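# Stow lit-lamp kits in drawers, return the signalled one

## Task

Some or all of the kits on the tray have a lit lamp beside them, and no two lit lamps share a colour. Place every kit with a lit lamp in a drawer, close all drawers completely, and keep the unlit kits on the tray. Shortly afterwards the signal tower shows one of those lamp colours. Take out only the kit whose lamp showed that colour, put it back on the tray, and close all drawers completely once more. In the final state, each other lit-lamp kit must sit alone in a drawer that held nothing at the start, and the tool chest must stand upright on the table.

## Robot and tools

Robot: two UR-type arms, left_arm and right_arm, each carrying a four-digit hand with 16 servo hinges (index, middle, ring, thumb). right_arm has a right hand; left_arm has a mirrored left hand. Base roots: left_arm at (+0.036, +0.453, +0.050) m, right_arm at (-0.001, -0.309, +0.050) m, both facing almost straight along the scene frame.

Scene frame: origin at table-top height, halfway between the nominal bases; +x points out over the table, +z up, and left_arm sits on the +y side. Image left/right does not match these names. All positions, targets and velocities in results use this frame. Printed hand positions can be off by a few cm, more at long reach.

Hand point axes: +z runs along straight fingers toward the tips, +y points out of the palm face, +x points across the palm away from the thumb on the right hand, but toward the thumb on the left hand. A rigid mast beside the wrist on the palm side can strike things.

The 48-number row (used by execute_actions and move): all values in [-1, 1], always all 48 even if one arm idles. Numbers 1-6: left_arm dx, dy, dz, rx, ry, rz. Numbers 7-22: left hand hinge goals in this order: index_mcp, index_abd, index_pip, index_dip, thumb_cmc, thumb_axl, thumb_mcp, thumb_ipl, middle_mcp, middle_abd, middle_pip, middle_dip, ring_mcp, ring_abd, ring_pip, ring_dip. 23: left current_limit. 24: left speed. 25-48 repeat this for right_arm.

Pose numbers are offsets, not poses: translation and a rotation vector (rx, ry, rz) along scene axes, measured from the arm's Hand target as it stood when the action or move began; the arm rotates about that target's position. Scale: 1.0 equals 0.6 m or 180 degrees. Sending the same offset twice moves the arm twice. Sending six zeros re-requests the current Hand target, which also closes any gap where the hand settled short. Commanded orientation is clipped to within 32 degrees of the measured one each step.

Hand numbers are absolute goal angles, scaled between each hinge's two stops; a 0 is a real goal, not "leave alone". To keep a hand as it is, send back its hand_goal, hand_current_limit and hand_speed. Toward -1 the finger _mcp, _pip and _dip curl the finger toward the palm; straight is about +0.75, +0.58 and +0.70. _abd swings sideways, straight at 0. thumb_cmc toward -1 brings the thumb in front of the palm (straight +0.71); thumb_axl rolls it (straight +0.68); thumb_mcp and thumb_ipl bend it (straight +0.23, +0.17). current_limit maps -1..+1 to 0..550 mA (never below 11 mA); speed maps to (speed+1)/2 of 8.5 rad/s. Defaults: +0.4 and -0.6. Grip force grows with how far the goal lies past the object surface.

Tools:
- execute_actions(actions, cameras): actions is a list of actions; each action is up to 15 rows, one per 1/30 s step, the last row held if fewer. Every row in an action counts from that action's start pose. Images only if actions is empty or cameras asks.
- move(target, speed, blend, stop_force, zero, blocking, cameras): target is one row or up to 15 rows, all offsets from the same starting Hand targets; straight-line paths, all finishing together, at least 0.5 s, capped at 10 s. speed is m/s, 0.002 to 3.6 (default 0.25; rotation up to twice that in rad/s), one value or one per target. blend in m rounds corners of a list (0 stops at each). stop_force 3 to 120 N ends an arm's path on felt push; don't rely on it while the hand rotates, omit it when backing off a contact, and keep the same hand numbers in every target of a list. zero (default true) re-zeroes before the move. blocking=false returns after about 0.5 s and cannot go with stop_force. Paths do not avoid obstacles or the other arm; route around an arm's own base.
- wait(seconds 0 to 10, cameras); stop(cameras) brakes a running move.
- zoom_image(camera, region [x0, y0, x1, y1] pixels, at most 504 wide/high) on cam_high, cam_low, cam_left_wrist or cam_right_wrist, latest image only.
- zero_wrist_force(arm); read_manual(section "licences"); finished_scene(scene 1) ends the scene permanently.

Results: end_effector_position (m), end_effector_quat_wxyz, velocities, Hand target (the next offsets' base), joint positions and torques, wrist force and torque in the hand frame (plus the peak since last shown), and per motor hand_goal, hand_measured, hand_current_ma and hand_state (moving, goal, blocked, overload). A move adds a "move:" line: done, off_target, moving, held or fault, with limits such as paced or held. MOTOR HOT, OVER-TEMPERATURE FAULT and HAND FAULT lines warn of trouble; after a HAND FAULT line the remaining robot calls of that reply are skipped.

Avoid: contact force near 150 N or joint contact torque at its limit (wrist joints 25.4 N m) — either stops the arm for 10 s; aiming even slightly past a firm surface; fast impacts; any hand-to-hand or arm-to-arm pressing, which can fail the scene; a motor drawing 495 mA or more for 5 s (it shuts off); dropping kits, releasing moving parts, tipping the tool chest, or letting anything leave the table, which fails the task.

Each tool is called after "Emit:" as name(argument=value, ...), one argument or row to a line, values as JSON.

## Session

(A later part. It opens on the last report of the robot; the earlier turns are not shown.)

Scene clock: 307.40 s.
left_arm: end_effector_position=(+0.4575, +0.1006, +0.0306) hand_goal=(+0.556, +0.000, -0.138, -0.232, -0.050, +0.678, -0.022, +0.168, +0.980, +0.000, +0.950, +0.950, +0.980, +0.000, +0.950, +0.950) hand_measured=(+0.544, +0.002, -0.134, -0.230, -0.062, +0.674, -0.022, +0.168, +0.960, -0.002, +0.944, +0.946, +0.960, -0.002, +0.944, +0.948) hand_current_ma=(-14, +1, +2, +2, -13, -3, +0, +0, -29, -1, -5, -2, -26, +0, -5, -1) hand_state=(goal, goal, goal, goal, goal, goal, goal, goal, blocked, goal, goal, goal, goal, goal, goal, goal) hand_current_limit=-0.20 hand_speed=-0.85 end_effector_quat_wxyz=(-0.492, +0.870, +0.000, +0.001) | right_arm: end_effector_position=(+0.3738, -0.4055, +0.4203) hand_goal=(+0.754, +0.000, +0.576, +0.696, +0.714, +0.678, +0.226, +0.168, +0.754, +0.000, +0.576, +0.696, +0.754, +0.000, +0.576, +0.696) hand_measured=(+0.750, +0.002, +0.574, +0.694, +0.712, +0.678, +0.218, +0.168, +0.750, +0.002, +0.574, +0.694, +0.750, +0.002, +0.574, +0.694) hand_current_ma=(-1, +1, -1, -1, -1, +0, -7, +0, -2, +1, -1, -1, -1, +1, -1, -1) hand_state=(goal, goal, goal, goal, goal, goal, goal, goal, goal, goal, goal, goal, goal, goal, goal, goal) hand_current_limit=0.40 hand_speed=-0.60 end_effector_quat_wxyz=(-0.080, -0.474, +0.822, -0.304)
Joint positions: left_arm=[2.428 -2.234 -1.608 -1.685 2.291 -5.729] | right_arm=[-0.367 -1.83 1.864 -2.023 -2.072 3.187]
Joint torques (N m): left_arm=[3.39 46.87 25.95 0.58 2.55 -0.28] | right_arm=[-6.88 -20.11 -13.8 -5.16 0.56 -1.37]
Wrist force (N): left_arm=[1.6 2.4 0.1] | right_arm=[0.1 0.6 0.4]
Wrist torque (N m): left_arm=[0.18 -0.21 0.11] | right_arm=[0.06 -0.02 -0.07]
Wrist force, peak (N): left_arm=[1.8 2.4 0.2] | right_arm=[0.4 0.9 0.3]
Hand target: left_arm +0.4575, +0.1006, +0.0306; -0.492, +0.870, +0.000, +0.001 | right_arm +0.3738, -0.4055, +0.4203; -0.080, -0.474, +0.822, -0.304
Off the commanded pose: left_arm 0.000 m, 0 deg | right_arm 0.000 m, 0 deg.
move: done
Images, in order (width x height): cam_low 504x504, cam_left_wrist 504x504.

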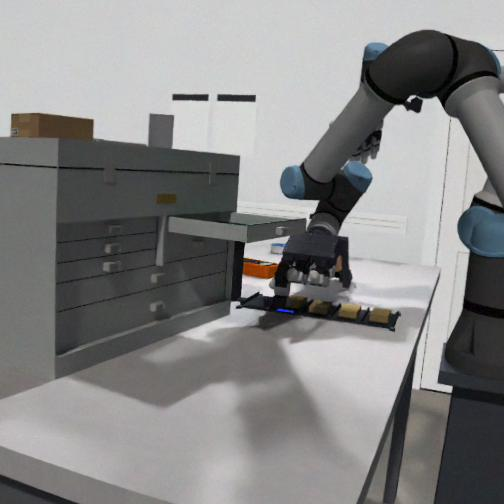

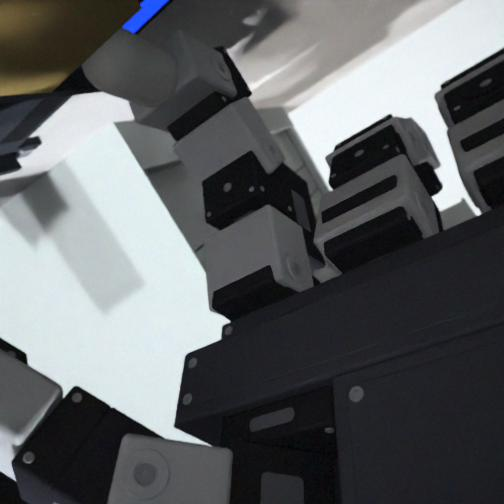

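Emit:
move(
  target=[0,0,0.05,0,0,0,0.555,0,-0.139,-0.232,-0.05,0.678,-0.0225,0.168,0.98,0,0.95,0.95,0.98,0,0.95,0.95,-0.2,-0.85,0,0,0,0,0,0,0.754,0,0.576,0.696,0.714,0.678,0.226,0.168,0.754,0,0.576,0.696,0.754,0,0.576,0.696,0.4,-0.6],
  speed=0.05,
)

Emit:
move(
  target=[0,0,0,0,0,0,0.726,0,-0.139,-0.232,-0.514,0.678,-0.0225,0.168,0.98,0,0.95,0.95,0.98,0,0.95,0.95,0.3,-0.6,0,0,0,0,0,0,0.754,0,0.576,0.696,0.714,0.678,0.226,0.168,0.754,0,0.576,0.696,0.754,0,0.576,0.696,0.4,-0.6],
  speed=0.05,
  cameras=["cam_high","cam_low"],
)

Emit:
zoom_image(
  camera="cam_low",
  region=[230, 240, 350, 330],
)

Emit:
zoom_image(
  camera="cam_high",
  region=[250, 140, 320, 210],
)

Scene clock: 309.30 s.
left_arm: end_effector_position=(+0.4576, +0.1005, +0.0607) hand_goal=(+0.556, +0.000, -0.138, -0.232, -0.050, +0.678, -0.022, +0.168, +0.980, +0.000, +0.950, +0.950, +0.980, +0.000, +0.950, +0.950) hand_measured=(+0.544, +0.002, -0.134, -0.230, -0.062, +0.674, -0.022, +0.168, +0.960, -0.002, +0.944, +0.946, +0.960, -0.002, +0.944, +0.948) hand_current_ma=(-14, +1, +2, +2, -12, -3, +0, +0, -29, -1, -5, -2, -26, +0, -5, -1) hand_state=(goal, goal, goal, goal, goal, goal, goal, goal, blocked, goal, goal, goal, goal, goal, goal, goal) hand_current_limit=-0.20 hand_speed=-0.85 end_effector_quat_wxyz=(-0.492, +0.871, +0.000, +0.001) end_effector_velocity=(+0.000, +0.000, -0.001) end_effector_angular_velocity=(-0.001, -0.002, +0.000) | right_arm: end_effector_position=(+0.3738, -0.4055, +0.4203) hand_goal=(+0.754, +0.000, +0.576, +0.696, +0.714, +0.678, +0.226, +0.168, +0.754, +0.000, +0.576, +0.696, +0.754, +0.000, +0.576, +0.696) hand_measured=(+0.750, +0.002, +0.574, +0.694, +0.712, +0.678, +0.218, +0.168, +0.750, +0.002, +0.574, +0.694, +0.750, +0.002, +0.574, +0.694) hand_current_ma=(-1, +1, -1, -1, -1, +0, -7, +0, -2, +1, -1, -1, -1, +1, -1, -1) hand_state=(goal, goal, goal, goal, goal, goal, goal, goal, goal, goal, goal, goal, goal, goal, goal, goal) hand_current_limit=0.40 hand_speed=-0.60 end_effector_quat_wxyz=(-0.080, -0.474, +0.822, -0.304)
Joint positions: left_arm=[2.428 -2.19 -1.59 -1.747 2.291 -5.729] | right_arm=[-0.367 -1.83 1.864 -2.023 -2.072 3.187]
Joint velocities: left_arm=[0 -0.002 -0.001 0.005 0 0] | right_arm=[within noise]
Joint torques (N m): left_arm=[3.52 32.1 6.66 3.21 2.27 0.12] | right_arm=[-6.54 -20.61 -14.24 -5.08 0.71 -1.27]
Wrist force (N): left_arm=[1.5 2.3 0.0] | right_arm=[-0.1 0.8 0.4]
Wrist torque (N m): left_arm=[0.17 -0.20 0.11] | right_arm=[0.07 -0.01 -0.08]
Wrist force, peak (N): left_arm=[1.6 3.1 0.3] | right_arm=[0.3 1.0 0.3]
Hand target: left_arm +0.4575, +0.1006, +0.0606; -0.492, +0.870, +0.000, +0.001 | right_arm +0.3738, -0.4055, +0.4203; -0.080, -0.474, +0.822, -0.304
Off the commanded pose: left_arm 0.000 m, 0 deg | right_arm 0.000 m, 0 deg.
move: done

Scene clock: 309.93 s.
left_arm: end_effector_position=(+0.4575, +0.1006, +0.0606) hand_goal=(+0.726, +0.000, -0.138, -0.232, -0.514, +0.678, -0.022, +0.168, +0.980, +0.000, +0.950, +0.950, +0.980, +0.000, +0.950, +0.950) hand_measured=(+0.712, +0.002, -0.136, -0.230, -0.512, +0.676, -0.022, +0.168, +0.960, -0.002, +0.944, +0.946, +0.960, -0.002, +0.944, +0.948) hand_current_ma=(-18, +1, +1, +2, +1, -2, +0, +0, -29, -1, -5, -2, -26, +0, -5, -1) hand_state=(goal, goal, goal, goal, goal, goal, goal, goal, blocked, goal, goal, goal, goal, goal, goal, goal) hand_current_limit=0.30 hand_speed=-0.60 end_effector_quat_wxyz=(-0.492, +0.870, +0.000, +0.001) | right_arm: end_effector_position=(+0.3738, -0.4055, +0.4203) hand_goal=(+0.754, +0.000, +0.576, +0.696, +0.714, +0.678, +0.226, +0.168, +0.754, +0.000, +0.576, +0.696, +0.754, +0.000, +0.576, +0.696) hand_measured=(+0.750, +0.002, +0.574, +0.694, +0.712, +0.678, +0.218, +0.168, +0.750, +0.002, +0.574, +0.694, +0.750, +0.002, +0.574, +0.694) hand_current_ma=(-1, +1, -1, -1, -1, +0, -7, +0, -2, +1, -1, -1, -1, +1, -1, -1) hand_state=(goal, goal, goal, goal, goal, goal, goal, goal, goal, goal, goal, goal, goal, goal, goal, goal) hand_current_limit=0.40 hand_speed=-0.60 end_effector_quat_wxyz=(-0.080, -0.474, +0.822, -0.304)
Joint positions: left_arm=[2.428 -2.191 -1.591 -1.747 2.291 -5.729] | right_arm=[-0.367 -1.83 1.864 -2.023 -2.072 3.187]
Joint torques (N m): left_arm=[2.22 32.28 9.12 2.1 1.86 -0.41] | right_arm=[-6.79 -20.05 -14.22 -5.1 0.59 -1.28]
Wrist force (N): left_arm=[1.2 2.5 0.1] | right_arm=[0.3 0.6 0.3]
Wrist torque (N m): left_arm=[0.19 -0.15 0.06] | right_arm=[0.06 -0.06 -0.05]
Wrist force, peak (N): left_arm=[1.5 2.5 -0.2] | right_arm=[0.1 0.9 0.4]
Hand target: left_arm +0.4575, +0.1006, +0.0606; -0.492, +0.870, +0.000, +0.001 | right_arm +0.3738, -0.4055, +0.4203; -0.080, -0.474, +0.822, -0.304
Off the commanded pose: left_arm 0.000 m, 0 deg | right_arm 0.000 m, 0 deg.
move: done
Images, in order (width x height): cam_high 504x504, cam_low 504x504.

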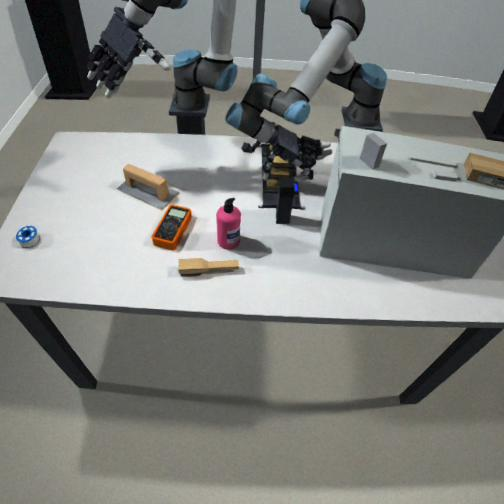

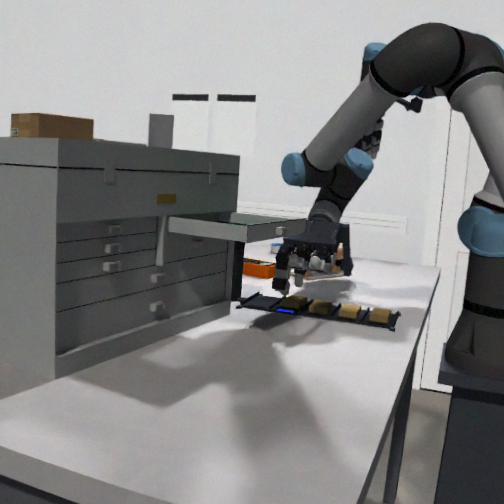

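Scaled by 4.200 from the camera's 504x504 image, which has a finer 720x720 frame.

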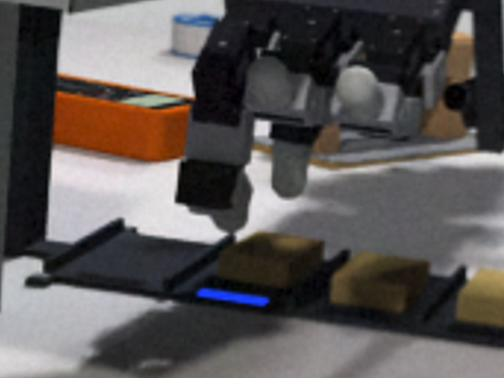

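Scaled by 7.200 from the camera's 504x504 image, which has a finer 720x720 frame.

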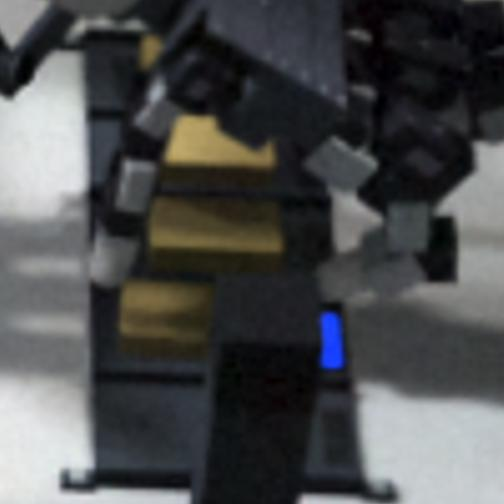

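Emit:
move(
  target=[-0.005,-0.02,0,0,0,0,0.726,0,-0.139,-0.232,-0.514,0.678,-0.0225,0.168,0.98,0,0.95,0.95,0.98,0,0.95,0.95,0.3,-0.6,0,0,0,0,0,0,0.754,0,0.576,0.696,0.714,0.678,0.226,0.168,0.754,0,0.576,0.696,0.754,0,0.576,0.696,0.4,-0.6],
  speed=0.05,
)

Emit:
move(
  target=[0,0,-0.0538,0,0,0,0.726,0,-0.139,-0.232,-0.514,0.678,-0.0225,0.168,0.98,0,0.95,0.95,0.98,0,0.95,0.95,0.3,-0.6,0,0,0,0,0,0,0.754,0,0.576,0.696,0.714,0.678,0.226,0.168,0.754,0,0.576,0.696,0.754,0,0.576,0.696,0.4,-0.6],
  speed=0.03,
  stop_force=4,
  cameras=["cam_high","cam_low","cam_left_wrist"],
)

Emit:
zoom_image(
  camera="cam_low",
  region=[230, 240, 350, 330],
)

Emit:
zoom_image(
  camera="cam_high",
  region=[250, 140, 320, 210],
)

Scene clock: 311.63 s.
left_arm: end_effector_position=(+0.4544, +0.0885, +0.0605) hand_goal=(+0.726, +0.000, -0.138, -0.232, -0.514, +0.678, -0.022, +0.168, +0.980, +0.000, +0.950, +0.950, +0.980, +0.000, +0.950, +0.950) hand_measured=(+0.712, +0.002, -0.136, -0.230, -0.512, +0.676, -0.022, +0.168, +0.960, -0.002, +0.944, +0.946, +0.960, -0.002, +0.944, +0.948) hand_current_ma=(-18, +1, +1, +2, +1, -2, +0, +0, -29, -1, -5, -2, -26, +0, -5, -1) hand_state=(goal, goal, goal, goal, goal, goal, goal, goal, blocked, goal, goal, goal, goal, goal, goal, goal) hand_current_limit=0.30 hand_speed=-0.60 end_effector_quat_wxyz=(-0.492, +0.870, +0.000, +0.001) | right_arm: end_effector_position=(+0.3738, -0.4055, +0.4203) hand_goal=(+0.754, +0.000, +0.576, +0.696, +0.714, +0.678, +0.226, +0.168, +0.754, +0.000, +0.576, +0.696, +0.754, +0.000, +0.576, +0.696) hand_measured=(+0.750, +0.002, +0.574, +0.694, +0.712, +0.678, +0.218, +0.168, +0.750, +0.002, +0.574, +0.694, +0.750, +0.002, +0.574, +0.694) hand_current_ma=(-1, +1, -1, -1, -1, +0, -7, +0, -2, +1, -1, -1, -1, +1, -1, -1) hand_state=(goal, goal, goal, goal, goal, goal, goal, goal, goal, goal, goal, goal, goal, goal, goal, goal) hand_current_limit=0.40 hand_speed=-0.60 end_effector_quat_wxyz=(-0.080, -0.474, +0.822, -0.304)
Joint positions: left_arm=[2.41 -2.206 -1.561 -1.771 2.277 -5.745] | right_arm=[-0.367 -1.83 1.864 -2.023 -2.072 3.187]
Joint torques (N m): left_arm=[8.32 55.35 7.34 2.93 2.38 1.12] | right_arm=[-6.81 -20.14 -14.02 -5.16 0.65 -1.28]
Wrist force (N): left_arm=[1.6 2.2 0.0] | right_arm=[0.1 0.7 0.4]
Wrist torque (N m): left_arm=[0.17 -0.20 0.10] | right_arm=[0.06 -0.04 -0.06]
Wrist force, peak (N): left_arm=[1.5 2.6 0.0] | right_arm=[0.2 0.9 0.4]
Hand target: left_arm +0.4545, +0.0886, +0.0606; -0.492, +0.870, +0.000, +0.001 | right_arm +0.3738, -0.4055, +0.4203; -0.080, -0.474, +0.822, -0.304
Off the commanded pose: left_arm 0.000 m, 0 deg | right_arm 0.000 m, 0 deg.
move: done

Scene clock: 313.83 s.
left_arm: end_effector_position=(+0.4545, +0.0886, +0.0283) hand_goal=(+0.726, +0.000, -0.138, -0.232, -0.514, +0.678, -0.022, +0.168, +0.980, +0.000, +0.950, +0.950, +0.980, +0.000, +0.950, +0.950) hand_measured=(+0.712, +0.002, -0.136, -0.230, -0.512, +0.676, -0.022, +0.168, +0.960, -0.002, +0.944, +0.946, +0.960, -0.002, +0.944, +0.948) hand_current_ma=(-18, +1, +1, +2, +1, -2, +0, +0, -29, -1, -5, -2, -26, +0, -5, -1) hand_state=(goal, goal, goal, goal, goal, goal, goal, goal, blocked, goal, goal, goal, goal, goal, goal, goal) hand_current_limit=0.30 hand_speed=-0.60 end_effector_quat_wxyz=(-0.492, +0.870, +0.000, +0.001) | right_arm: end_effector_position=(+0.3738, -0.4055, +0.4203) hand_goal=(+0.754, +0.000, +0.576, +0.696, +0.714, +0.678, +0.226, +0.168, +0.754, +0.000, +0.576, +0.696, +0.754, +0.000, +0.576, +0.696) hand_measured=(+0.750, +0.002, +0.574, +0.694, +0.712, +0.678, +0.218, +0.168, +0.750, +0.002, +0.574, +0.694, +0.750, +0.002, +0.574, +0.694) hand_current_ma=(-1, +1, -1, -1, -1, +0, -7, +0, -2, +1, -1, -1, -1, +1, -1, -1) hand_state=(goal, goal, goal, goal, goal, goal, goal, goal, goal, goal, goal, goal, goal, goal, goal, goal) hand_current_limit=0.40 hand_speed=-0.60 end_effector_quat_wxyz=(-0.080, -0.474, +0.822, -0.304)
Joint positions: left_arm=[2.41 -2.252 -1.58 -1.706 2.278 -5.745] | right_arm=[-0.367 -1.83 1.864 -2.023 -2.072 3.187]
Joint torques (N m): left_arm=[6.98 55.24 27.76 -1.23 3.31 1.04] | right_arm=[-6.67 -19.95 -13.74 -4.97 0.56 -1.32]
Wrist force (N): left_arm=[1.7 2.3 0.1] | right_arm=[0.4 0.7 0.4]
Wrist torque (N m): left_arm=[0.16 -0.21 0.07] | right_arm=[0.07 -0.06 -0.04]
Wrist force, peak (N): left_arm=[1.8 3.0 0.3] | right_arm=[0.1 0.9 0.4]
Hand target: left_arm +0.4545, +0.0886, +0.0283; -0.492, +0.870, +0.000, +0.001 | right_arm +0.3738, -0.4055, +0.4203; -0.080, -0.474, +0.822, -0.304
Off the commanded pose: left_arm 0.000 m, 0 deg | right_arm 0.000 m, 0 deg.
move: done
Images, in order (width x height): cam_high 504x504, cam_low 504x504, cam_left_wrist 504x504.

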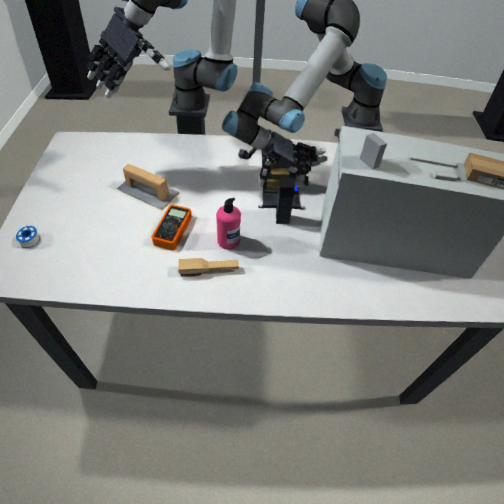

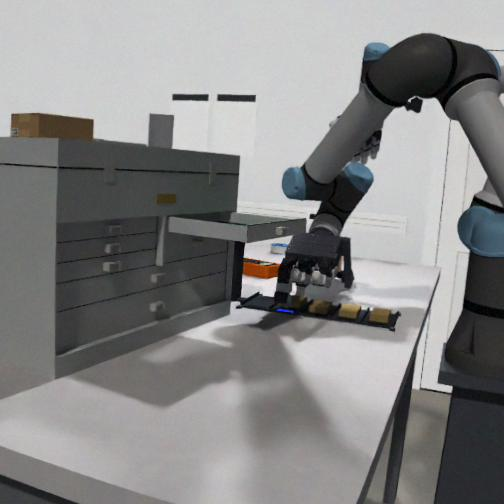

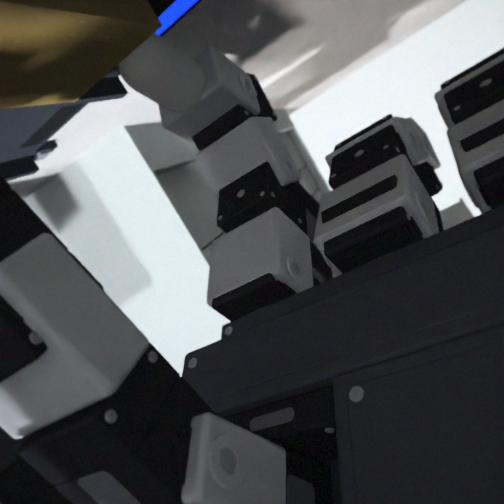

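Scaled by 4.200 from the camera's 504x504 image, which has a finer 720x720 frame.

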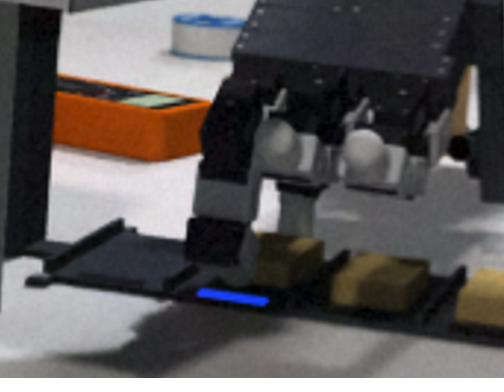

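Scaled by 7.200 from the camera's 504x504 image, which has a finer 720x720 frame.

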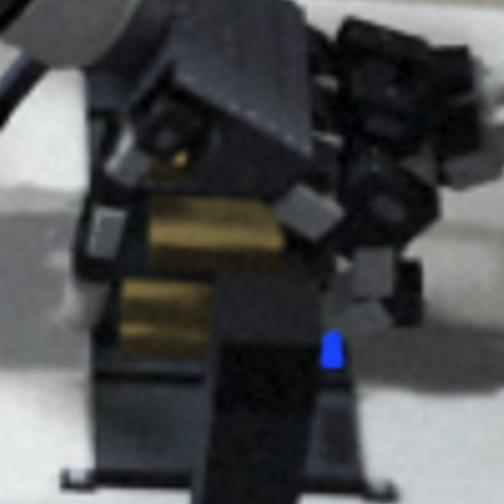

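Emit:
move(
  target=[0,0,0,0,0,0,0.5,0,-0.139,-0.232,-0.514,0.678,-0.30,0.168,0.98,0,0.95,0.95,0.98,0,0.95,0.95,0.1,-0.85,0,0,0,0,0,0,0.754,0,0.576,0.696,0.714,0.678,0.226,0.168,0.754,0,0.576,0.696,0.754,0,0.576,0.696,0.4,-0.6],
  speed=0.05,
  cameras=["cam_high","cam_low","cam_left_wrist"],
)

Emit:
zoom_image(
  camera="cam_low",
  region=[230, 240, 350, 330],
)

Emit:
zoom_image(
  camera="cam_high",
  region=[250, 140, 320, 210],
)

Scene clock: 315.03 s.
left_arm: end_effector_position=(+0.4545, +0.0886, +0.0283) hand_goal=(+0.500, +0.000, -0.138, -0.232, -0.514, +0.678, -0.300, +0.168, +0.980, +0.000, +0.950, +0.950, +0.980, +0.000, +0.950, +0.950) hand_measured=(+0.598, +0.002, -0.122, -0.236, -0.512, +0.676, -0.112, +0.184, +0.960, -0.002, +0.944, +0.946, +0.960, -0.002, +0.944, +0.948) hand_current_ma=(+296, +1, +17, -3, +0, -1, +302, +29, -29, -1, -5, -2, -26, +0, -5, -1) hand_state=(blocked, goal, goal, goal, goal, goal, blocked, goal, blocked, goal, goal, goal, goal, goal, goal, goal) hand_current_limit=0.10 hand_speed=-0.85 end_effector_quat_wxyz=(-0.492, +0.870, +0.000, +0.001) | right_arm: end_effector_position=(+0.3738, -0.4055, +0.4203) hand_goal=(+0.754, +0.000, +0.576, +0.696, +0.714, +0.678, +0.226, +0.168, +0.754, +0.000, +0.576, +0.696, +0.754, +0.000, +0.576, +0.696) hand_measured=(+0.750, +0.002, +0.574, +0.694, +0.712, +0.678, +0.218, +0.168, +0.750, +0.002, +0.574, +0.694, +0.750, +0.002, +0.574, +0.694) hand_current_ma=(-1, +1, -1, -1, -1, +0, -7, +0, -2, +1, -1, -1, -1, +1, -1, -1) hand_state=(goal, goal, goal, goal, goal, goal, goal, goal, goal, goal, goal, goal, goal, goal, goal, goal) hand_current_limit=0.40 hand_speed=-0.60 end_effector_quat_wxyz=(-0.080, -0.474, +0.822, -0.304)
Joint positions: left_arm=[2.41 -2.252 -1.58 -1.706 2.278 -5.745] | right_arm=[-0.367 -1.83 1.864 -2.023 -2.072 3.187]
Joint torques (N m): left_arm=[5.29 54.27 27.21 -1.02 2.8 0.75] | right_arm=[-6.7 -20.36 -14.24 -4.97 0.52 -1.2]
Wrist force (N): left_arm=[1.4 -1.1 -0.3] | right_arm=[0.2 0.7 0.3]
Wrist torque (N m): left_arm=[0.16 -0.17 0.00] | right_arm=[0.07 -0.05 -0.06]
Wrist force, peak (N): left_arm=[1.5 3.0 -0.3] | right_arm=[0.1 0.9 0.3]
Hand target: left_arm +0.4545, +0.0886, +0.0283; -0.492, +0.870, +0.000, +0.001 | right_arm +0.3738, -0.4055, +0.4203; -0.080, -0.474, +0.822, -0.304
Off the commanded pose: left_arm 0.000 m, 0 deg | right_arm 0.000 m, 0 deg.
move: done
Images, in order (width x height): cam_high 504x504, cam_low 504x504, cam_left_wrist 504x504.

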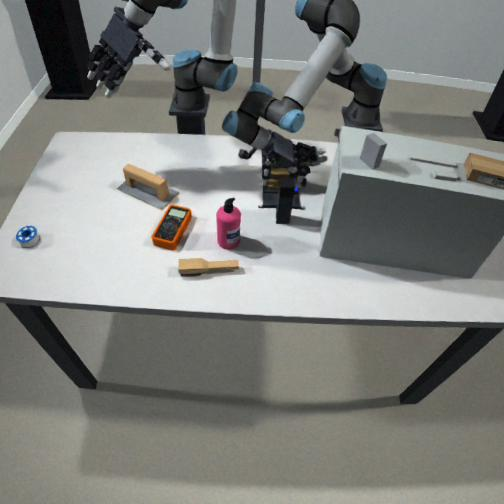

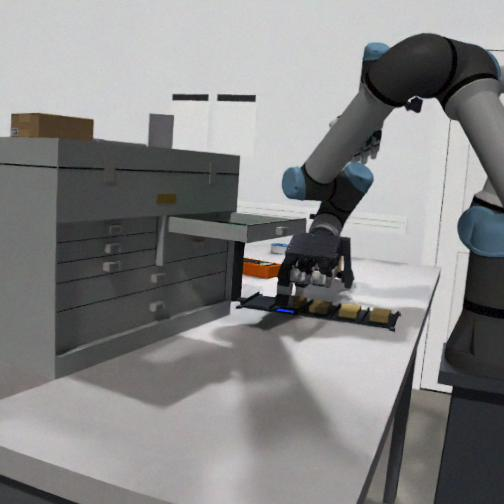

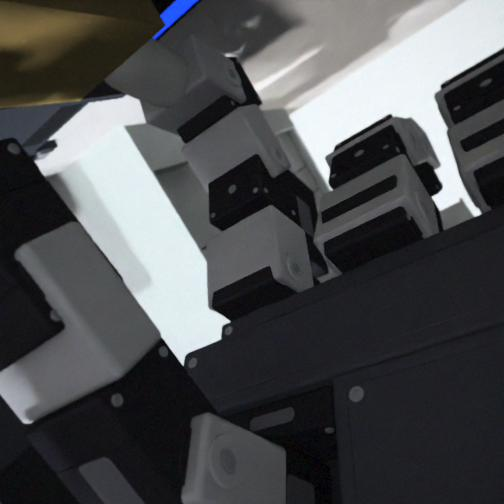

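Scaled by 4.200 from the camera's 504x504 image, which has a finer 720x720 frame.

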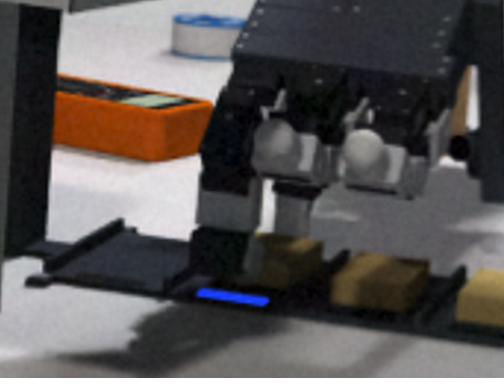

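Scaled by 7.200 from the camera's 504x504 image, which has a finer 720x720 frame.

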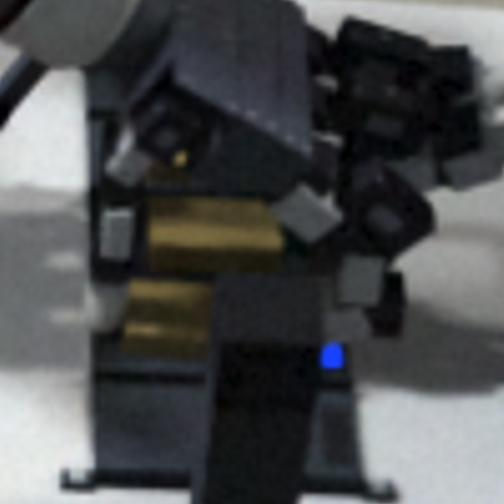

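Emit:
move(
  target=[
    [0,-0.005,0.03,0,0,0,0.5,0,-0.139,-0.232,-0.514,0.678,-0.30,0.168,0.98,0,0.95,0.95,0.98,0,0.95,0.95,0.1,-0.85,0,0,0,0,0,0,0.754,0,0.576,0.696,0.714,0.678,0.226,0.168,0.754,0,0.576,0.696,0.754,0,0.576,0.696,0.4,-0.6],
    [0,-0.05,0.12,0,0,0,0.5,0,-0.139,-0.232,-0.514,0.678,-0.30,0.168,0.98,0,0.95,0.95,0.98,0,0.95,0.95,0.1,-0.85,0,0,0,0,0,0,0.754,0,0.576,0.696,0.714,0.678,0.226,0.168,0.754,0,0.576,0.696,0.754,0,0.576,0.696,0.4,-0.6],
  ],
  speed=[0.03,0.1],
  blend=[0.005,0],
  cameras=["cam_high","cam_low","cam_left_wrist"],
)

Emit:
zoom_image(
  camera="cam_low",
  region=[220, 190, 370, 330],
)

Scene clock: 317.67 s.
left_arm: end_effector_position=(+0.4545, +0.0585, +0.1003) hand_goal=(+0.500, +0.000, -0.138, -0.232, -0.514, +0.678, -0.300, +0.168, +0.980, +0.000, +0.950, +0.950, +0.980, +0.000, +0.950, +0.950) hand_measured=(+0.582, +0.002, -0.104, -0.220, -0.516, +0.676, -0.112, +0.186, +0.960, -0.002, +0.944, +0.946, +0.960, -0.002, +0.944, +0.948) hand_current_ma=(+224, +1, +56, +13, -1, -1, +302, +36, -29, -1, -5, -2, -26, +0, -5, -1) hand_state=(blocked, goal, blocked, goal, goal, goal, blocked, goal, blocked, goal, goal, goal, goal, goal, goal, goal) hand_current_limit=0.10 hand_speed=-0.85 end_effector_quat_wxyz=(-0.492, +0.871, +0.000, +0.001) | right_arm: end_effector_position=(+0.3738, -0.4055, +0.4203) hand_goal=(+0.754, +0.000, +0.576, +0.696, +0.714, +0.678, +0.226, +0.168, +0.754, +0.000, +0.576, +0.696, +0.754, +0.000, +0.576, +0.696) hand_measured=(+0.750, +0.002, +0.574, +0.694, +0.712, +0.678, +0.218, +0.168, +0.750, +0.002, +0.574, +0.694, +0.750, +0.002, +0.574, +0.694) hand_current_ma=(-1, +1, -1, -1, -1, +0, -7, +0, -2, +1, -1, -1, -1, +1, -1, -1) hand_state=(goal, goal, goal, goal, goal, goal, goal, goal, goal, goal, goal, goal, goal, goal, goal, goal) hand_current_limit=0.40 hand_speed=-0.60 end_effector_quat_wxyz=(-0.080, -0.474, +0.822, -0.304)
Joint positions: left_arm=[2.376 -2.206 -1.437 -1.914 2.252 -5.775] | right_arm=[-0.367 -1.83 1.864 -2.023 -2.072 3.187]
Joint torques (N m): left_arm=[6.3 35.49 21.63 0.15 3.86 1.52] | right_arm=[-6.06 -19.77 -14.22 -4.87 0.58 -1.22]
Wrist force (N): left_arm=[1.5 4.0 0.7] | right_arm=[0.3 0.7 0.1]
Wrist torque (N m): left_arm=[0.26 -0.19 0.08] | right_arm=[0.09 -0.05 -0.05]
Wrist force, peak (N): left_arm=[1.5 4.4 1.3] | right_arm=[0.1 0.9 0.3]
Hand target: left_arm +0.4545, +0.0586, +0.1003; -0.492, +0.870, +0.000, +0.001 | right_arm +0.3738, -0.4055, +0.4203; -0.080, -0.474, +0.822, -0.304
Off the commanded pose: left_arm 0.000 m, 0 deg | right_arm 0.000 m, 0 deg.
move: done
Images, in order (width x height): cam_high 504x504, cam_low 504x504, cam_left_wrist 504x504.

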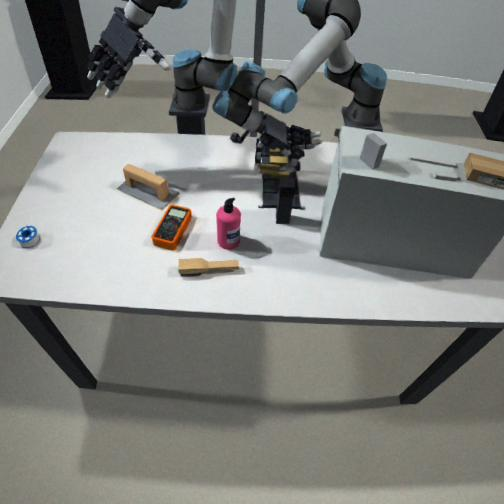

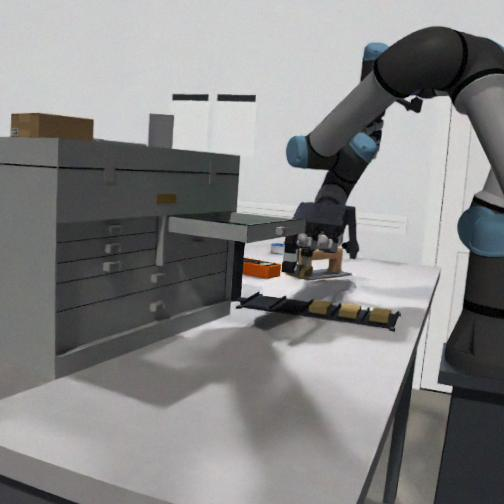

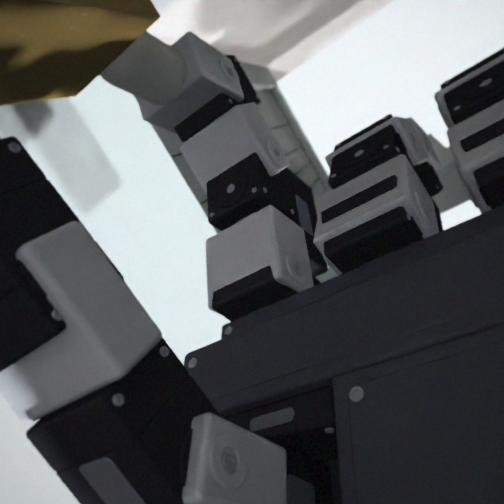

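Scaled by 3.360 from the camera's 504x504 image, which has a finer 720x720 frame.

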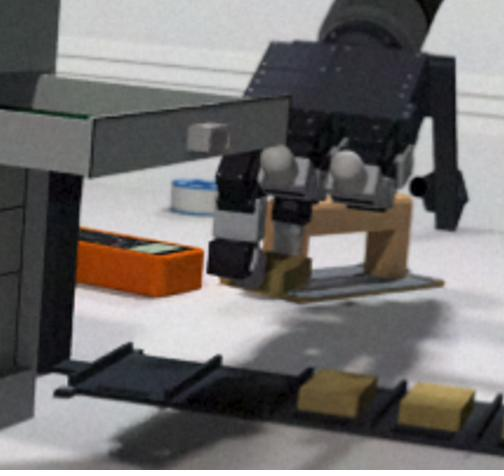

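Emit:
move(
  target=[
    [0,0,0.3333,0,0,0,0.5,0,-0.139,-0.232,-0.514,0.678,-0.30,0.168,0.98,0,0.95,0.95,0.98,0,0.95,0.95,0.1,-0.85,0,0,0,0,0,0,0.754,0,0.576,0.696,0.714,0.678,0.226,0.168,0.754,0,0.576,0.696,0.754,0,0.576,0.696,0.4,-0.6],
    [0.115,0.53,0.3333,0,0,0,0.5,0,-0.139,-0.232,-0.514,0.678,-0.30,0.168,0.98,0,0.95,0.95,0.98,0,0.95,0.95,0.1,-0.85,0,0,0,0,0,0,0.754,0,0.576,0.696,0.714,0.678,0.226,0.168,0.754,0,0.576,0.696,0.754,0,0.576,0.696,0.4,-0.6],
  ],
  speed=[0.15,0.15],
  blend=[0.03,0],
  cameras=["cam_high","cam_low","cam_left_wrist"],
)

Emit:
zoom_image(
  camera="cam_low",
  region=[150, 130, 350, 290],
)

Scene clock: 322.43 s.
left_arm: end_effector_position=(+0.5234, +0.3765, +0.3003) hand_goal=(+0.500, +0.000, -0.138, -0.232, -0.514, +0.678, -0.300, +0.168, +0.980, +0.000, +0.950, +0.950, +0.980, +0.000, +0.950, +0.950) hand_measured=(+0.582, +0.002, -0.102, -0.220, -0.516, +0.676, -0.112, +0.188, +0.960, -0.002, +0.944, +0.946, +0.960, -0.002, +0.944, +0.948) hand_current_ma=(+220, +1, +59, +13, -1, -1, +303, +37, -29, -1, -5, -2, -26, +0, -5, -1) hand_state=(blocked, goal, blocked, goal, goal, goal, blocked, goal, blocked, goal, goal, goal, goal, goal, goal, goal) hand_current_limit=0.10 hand_speed=-0.85 end_effector_quat_wxyz=(-0.492, +0.870, +0.000, +0.001) | right_arm: end_effector_position=(+0.3738, -0.4055, +0.4203) hand_goal=(+0.754, +0.000, +0.576, +0.696, +0.714, +0.678, +0.226, +0.168, +0.754, +0.000, +0.576, +0.696, +0.754, +0.000, +0.576, +0.696) hand_measured=(+0.750, +0.002, +0.574, +0.694, +0.712, +0.678, +0.218, +0.168, +0.750, +0.002, +0.574, +0.694, +0.750, +0.002, +0.574, +0.694) hand_current_ma=(-1, +1, -1, -1, -1, +0, -7, +0, -2, +1, -1, -1, -1, +1, -1, -1) hand_state=(goal, goal, goal, goal, goal, goal, goal, goal, goal, goal, goal, goal, goal, goal, goal, goal) hand_current_limit=0.40 hand_speed=-0.60 end_effector_quat_wxyz=(-0.080, -0.474, +0.822, -0.304)
Joint positions: left_arm=[2.923 -1.643 -1.793 -1.591 2.569 -5.084] | right_arm=[-0.367 -1.83 1.864 -2.023 -2.072 3.187]
Joint torques (N m): left_arm=[8.23 15.07 30.44 3.64 -0.14 1.09] | right_arm=[-6 -19.65 -14.45 -4.87 0.49 -1.14]
Wrist force (N): left_arm=[1.4 3.7 0.4] | right_arm=[0.2 0.5 0.4]
Wrist torque (N m): left_arm=[0.27 -0.21 0.11] | right_arm=[0.04 -0.04 -0.06]
Wrist force, peak (N): left_arm=[1.5 6.1 1.4] | right_arm=[0.0 1.0 0.4]
Hand target: left_arm +0.5235, +0.3766, +0.3003; -0.492, +0.870, +0.000, +0.001 | right_arm +0.3738, -0.4055, +0.4203; -0.080, -0.474, +0.822, -0.304
Off the commanded pose: left_arm 0.000 m, 0 deg | right_arm 0.000 m, 0 deg.
move: done
Images, in order (width x height): cam_high 504x504, cam_low 504x504, cam_left_wrist 504x504.

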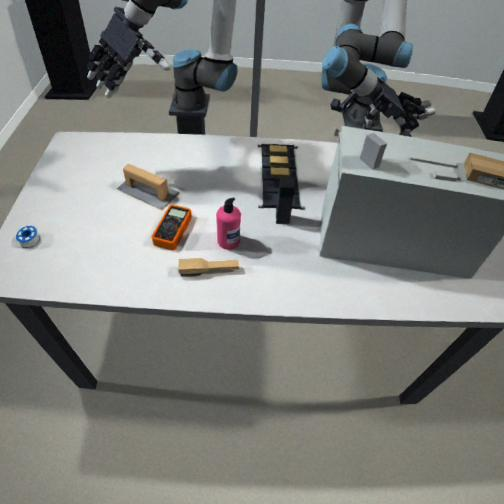

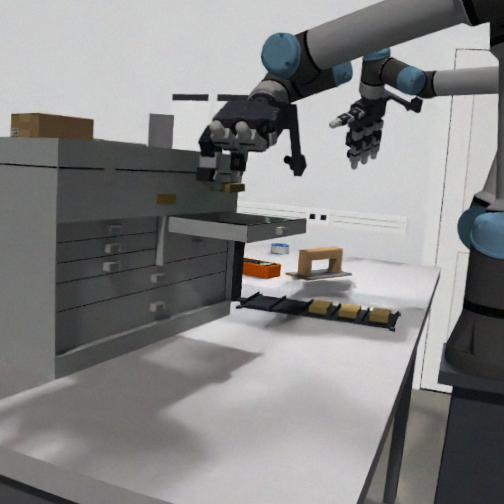

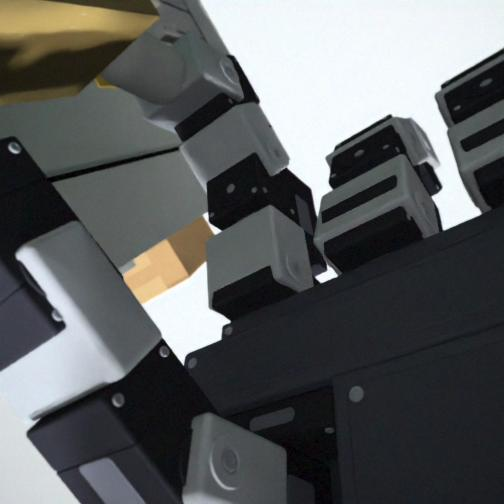

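Scaled by 2.520 from the camera's 504x504 image, which has a finer 720x720 frame.

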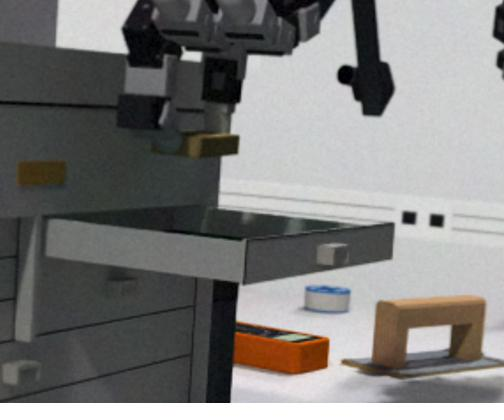

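Emit:
move(
  target=[0,0,-0.083,0,0,0,0.5,0,-0.139,-0.232,-0.514,0.678,-0.30,0.168,0.98,0,0.95,0.95,0.98,0,0.95,0.95,0.1,-0.85,0,0,0,0,0,0,0.754,0,0.576,0.696,0.714,0.678,0.226,0.168,0.754,0,0.576,0.696,0.754,0,0.576,0.696,0.4,-0.6],
  speed=0.08,
)

Emit:
move(
  target=[0,0,-0.06,0,0,0,0.5,0,-0.139,-0.232,-0.514,0.678,-0.30,0.168,0.98,0,0.95,0.95,0.98,0,0.95,0.95,0.1,-0.85,0,0,0,0,0,0,0.754,0,0.576,0.696,0.714,0.678,0.226,0.168,0.754,0,0.576,0.696,0.754,0,0.576,0.696,0.4,-0.6],
  speed=0.012,
  stop_force=3,
  cameras=["cam_high","cam_low","cam_left_wrist"],
)

Emit:
zoom_image(
  camera="cam_low",
  region=[150, 150, 330, 290],
)

Scene clock: 325.23 s.
left_arm: end_effector_position=(+0.5235, +0.3766, +0.2504) hand_goal=(+0.500, +0.000, -0.138, -0.232, -0.514, +0.678, -0.300, +0.168, +0.980, +0.000, +0.950, +0.950, +0.980, +0.000, +0.950, +0.950) hand_measured=(+0.582, +0.002, -0.102, -0.220, -0.516, +0.676, -0.112, +0.188, +0.960, -0.002, +0.944, +0.946, +0.960, -0.002, +0.944, +0.948) hand_current_ma=(+220, +1, +59, +13, -1, -1, +303, +37, -29, -1, -5, -2, -26, +0, -5, -1) hand_state=(blocked, goal, blocked, goal, goal, goal, blocked, goal, blocked, goal, goal, goal, goal, goal, goal, goal) hand_current_limit=0.10 hand_speed=-0.85 end_effector_quat_wxyz=(-0.492, +0.870, +0.000, +0.001) | right_arm: end_effector_position=(+0.3738, -0.4055, +0.4203) hand_goal=(+0.754, +0.000, +0.576, +0.696, +0.714, +0.678, +0.226, +0.168, +0.754, +0.000, +0.576, +0.696, +0.754, +0.000, +0.576, +0.696) hand_measured=(+0.750, +0.002, +0.574, +0.694, +0.712, +0.678, +0.218, +0.168, +0.750, +0.002, +0.574, +0.694, +0.750, +0.002, +0.574, +0.694) hand_current_ma=(-1, +1, -1, -1, -1, +0, -7, +0, -2, +1, -1, -1, -1, +1, -1, -1) hand_state=(goal, goal, goal, goal, goal, goal, goal, goal, goal, goal, goal, goal, goal, goal, goal, goal) hand_current_limit=0.40 hand_speed=-0.60 end_effector_quat_wxyz=(-0.080, -0.474, +0.822, -0.304)
Joint positions: left_arm=[2.923 -1.686 -1.882 -1.46 2.569 -5.084] | right_arm=[-0.367 -1.83 1.864 -2.023 -2.072 3.187]
Joint torques (N m): left_arm=[-0.12 35.39 29.23 1.59 3.61 0.21] | right_arm=[-5.48 -19.86 -14.37 -4.85 0.41 -1.05]
Wrist force (N): left_arm=[1.4 3.6 0.9] | right_arm=[0.2 0.7 0.3]
Wrist torque (N m): left_arm=[0.21 -0.19 -0.05] | right_arm=[0.07 -0.04 -0.06]
Wrist force, peak (N): left_arm=[1.5 5.1 1.2] | right_arm=[0.2 0.9 0.5]
Hand target: left_arm +0.5235, +0.3766, +0.2505; -0.492, +0.870, +0.000, +0.001 | right_arm +0.3738, -0.4055, +0.4203; -0.080, -0.474, +0.822, -0.304
Off the commanded pose: left_arm 0.000 m, 0 deg | right_arm 0.000 m, 0 deg.
move: done

Scene clock: 328.03 s.
left_arm: end_effector_position=(+0.5235, +0.3766, +0.2295) hand_goal=(+0.500, +0.000, -0.138, -0.232, -0.514, +0.678, -0.300, +0.168, +0.980, +0.000, +0.950, +0.950, +0.980, +0.000, +0.950, +0.950) hand_measured=(+0.582, +0.002, -0.102, -0.228, -0.516, +0.676, -0.112, +0.188, +0.960, -0.002, +0.944, +0.946, +0.960, -0.002, +0.944, +0.948) hand_current_ma=(+220, +1, +59, +2, -1, -1, +302, +41, -29, -1, -5, -2, -26, +0, -5, -1) hand_state=(blocked, goal, blocked, goal, goal, goal, blocked, blocked, blocked, goal, goal, goal, goal, goal, goal, goal) hand_current_limit=0.10 hand_speed=-0.85 end_effector_quat_wxyz=(-0.492, +0.870, +0.000, +0.001) | right_arm: end_effector_position=(+0.3738, -0.4055, +0.4203) hand_goal=(+0.754, +0.000, +0.576, +0.696, +0.714, +0.678, +0.226, +0.168, +0.754, +0.000, +0.576, +0.696, +0.754, +0.000, +0.576, +0.696) hand_measured=(+0.750, +0.002, +0.574, +0.694, +0.712, +0.678, +0.218, +0.168, +0.750, +0.002, +0.574, +0.694, +0.750, +0.002, +0.574, +0.694) hand_current_ma=(-1, +1, -1, -1, -1, +0, -7, +0, -2, +1, -1, -1, -1, +1, -1, -1) hand_state=(goal, goal, goal, goal, goal, goal, goal, goal, goal, goal, goal, goal, goal, goal, goal, goal) hand_current_limit=0.40 hand_speed=-0.60 end_effector_quat_wxyz=(-0.080, -0.474, +0.822, -0.304)
Joint positions: left_arm=[2.923 -1.709 -1.915 -1.404 2.569 -5.084] | right_arm=[-0.367 -1.83 1.864 -2.023 -2.072 3.187]
Joint torques (N m): left_arm=[4.82 37.2 32.03 1.39 3.53 -0.19] | right_arm=[-5.66 -19.56 -15.17 -4.75 0.38 -0.92]
Wrist force (N): left_arm=[1.6 2.0 0.4] | right_arm=[0.3 0.8 0.3]
Wrist torque (N m): left_arm=[0.19 -0.19 -0.07] | right_arm=[0.08 -0.06 -0.05]
Wrist force, peak (N): left_arm=[1.6 3.9 0.6] | right_arm=[0.3 0.9 0.5]
Hand target: left_arm +0.5235, +0.3766, +0.2295; -0.492, +0.870, +0.000, +0.001 (not the last commanded pose) | right_arm +0.3738, -0.4055, +0.4203; -0.080, -0.474, +0.822, -0.304
Off the commanded pose: left_arm 0.015 m, 0 deg | right_arm 0.000 m, 0 deg.
move: contact (left_arm)
Images, in order (width x height): cam_high 504x504, cam_low 504x504, cam_left_wrist 504x504.

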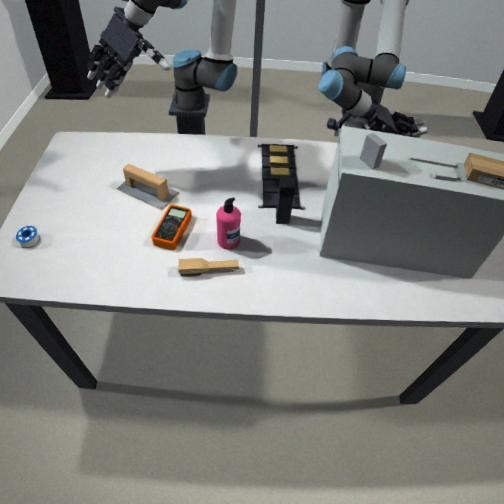

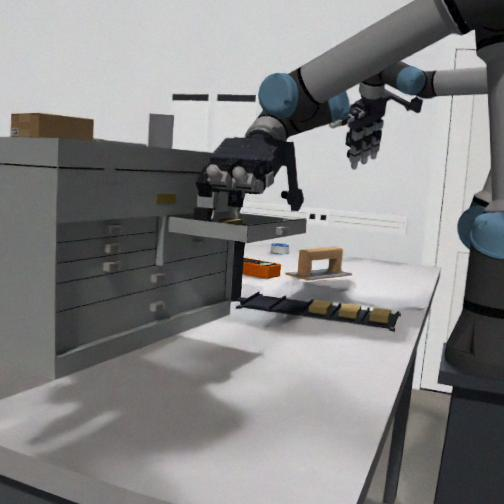

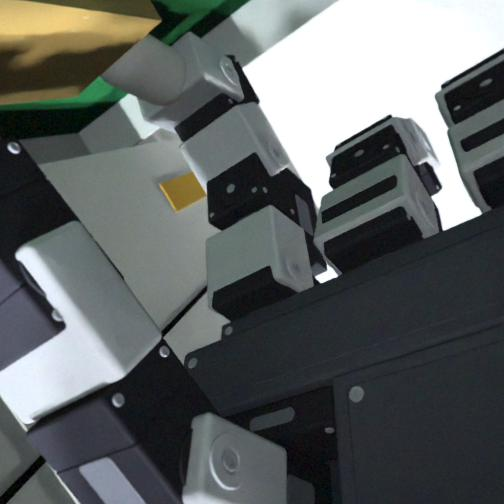

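Scaled by 2.800 from the camera's 504x504 image, which has a finer 720x720 frame.

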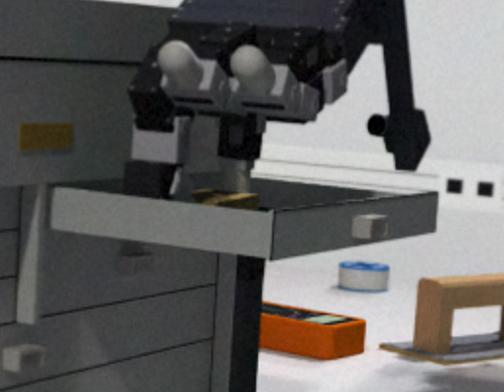

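Emit:
move(
  target=[0,0,-0.02,0,0,0,0.5,0,-0.139,-0.232,-0.514,0.678,-0.30,0.168,0.98,0,0.95,0.95,0.98,0,0.95,0.95,0.1,-0.85,0,0,0,0,0,0,0.754,0,0.576,0.696,0.714,0.678,0.226,0.168,0.754,0,0.576,0.696,0.754,0,0.576,0.696,0.4,-0.6],
  speed=0.01,
  stop_force=6,
  cameras=["cam_low","cam_left_wrist"],
)

Emit:
zoom_image(
  camera="cam_low",
  region=[150, 150, 330, 290],
)

Scene clock: 329.80 s.
left_arm: end_effector_position=(+0.5236, +0.3765, +0.2281) hand_goal=(+0.500, +0.000, -0.138, -0.232, -0.514, +0.678, -0.300, +0.168, +0.980, +0.000, +0.950, +0.950, +0.980, +0.000, +0.950, +0.950) hand_measured=(+0.582, +0.002, -0.104, -0.238, -0.516, +0.676, -0.112, +0.190, +0.960, -0.002, +0.944, +0.946, +0.960, -0.002, +0.944, +0.948) hand_current_ma=(+220, +1, +57, -4, -1, -1, +302, +45, -29, -1, -5, -2, -26, +0, -5, -1) hand_state=(blocked, goal, blocked, goal, goal, goal, blocked, blocked, blocked, goal, goal, goal, goal, goal, goal, goal) hand_current_limit=0.10 hand_speed=-0.85 end_effector_quat_wxyz=(-0.492, +0.871, +0.000, +0.001) | right_arm: end_effector_position=(+0.3738, -0.4055, +0.4203) hand_goal=(+0.754, +0.000, +0.576, +0.696, +0.714, +0.678, +0.226, +0.168, +0.754, +0.000, +0.576, +0.696, +0.754, +0.000, +0.576, +0.696) hand_measured=(+0.750, +0.002, +0.574, +0.694, +0.712, +0.678, +0.218, +0.168, +0.750, +0.002, +0.574, +0.694, +0.750, +0.002, +0.574, +0.694) hand_current_ma=(-1, +1, -1, -1, -1, +0, -7, +0, -2, +1, -1, -1, -1, +1, -1, -1) hand_state=(goal, goal, goal, goal, goal, goal, goal, goal, goal, goal, goal, goal, goal, goal, goal, goal) hand_current_limit=0.40 hand_speed=-0.60 end_effector_quat_wxyz=(-0.080, -0.474, +0.822, -0.304)
Joint positions: left_arm=[2.923 -1.711 -1.917 -1.399 2.569 -5.084] | right_arm=[-0.367 -1.83 1.864 -2.023 -2.072 3.187]
Joint torques (N m): left_arm=[4.49 37.16 30.45 0.43 2.31 -0.31] | right_arm=[-4.94 -19.6 -13.7 -4.86 0.26 -1.02]
Wrist force (N): left_arm=[1.5 -0.7 -0.8] | right_arm=[0.4 0.7 0.3]
Wrist torque (N m): left_arm=[0.06 -0.19 -0.08] | right_arm=[0.08 -0.07 -0.04]
Wrist force, peak (N): left_arm=[1.7 -4.8 -2.2] | right_arm=[0.2 1.0 0.3]
Hand target: left_arm +0.5236, +0.3765, +0.2281; -0.492, +0.871, +0.000, +0.001 (not the last commanded pose) | right_arm +0.3738, -0.4055, +0.4203; -0.080, -0.474, +0.822, -0.304
Off the commanded pose: left_arm 0.011 m, 0 deg | right_arm 0.000 m, 0 deg.
move: contact (left_arm)
Images, in order (width x height): cam_low 504x504, cam_left_wrist 504x504.

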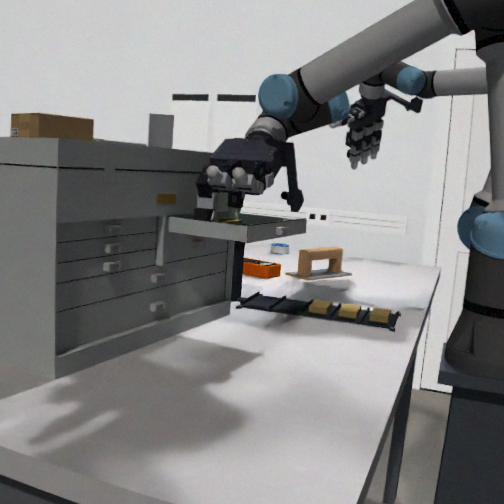

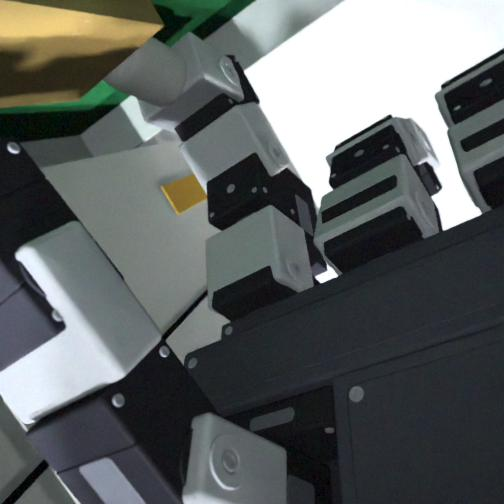

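Scaled by 2.800 from the camera's 504x504 image, which has a finer 720x720 frame.

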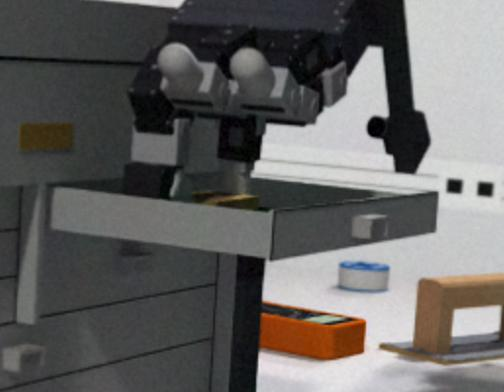

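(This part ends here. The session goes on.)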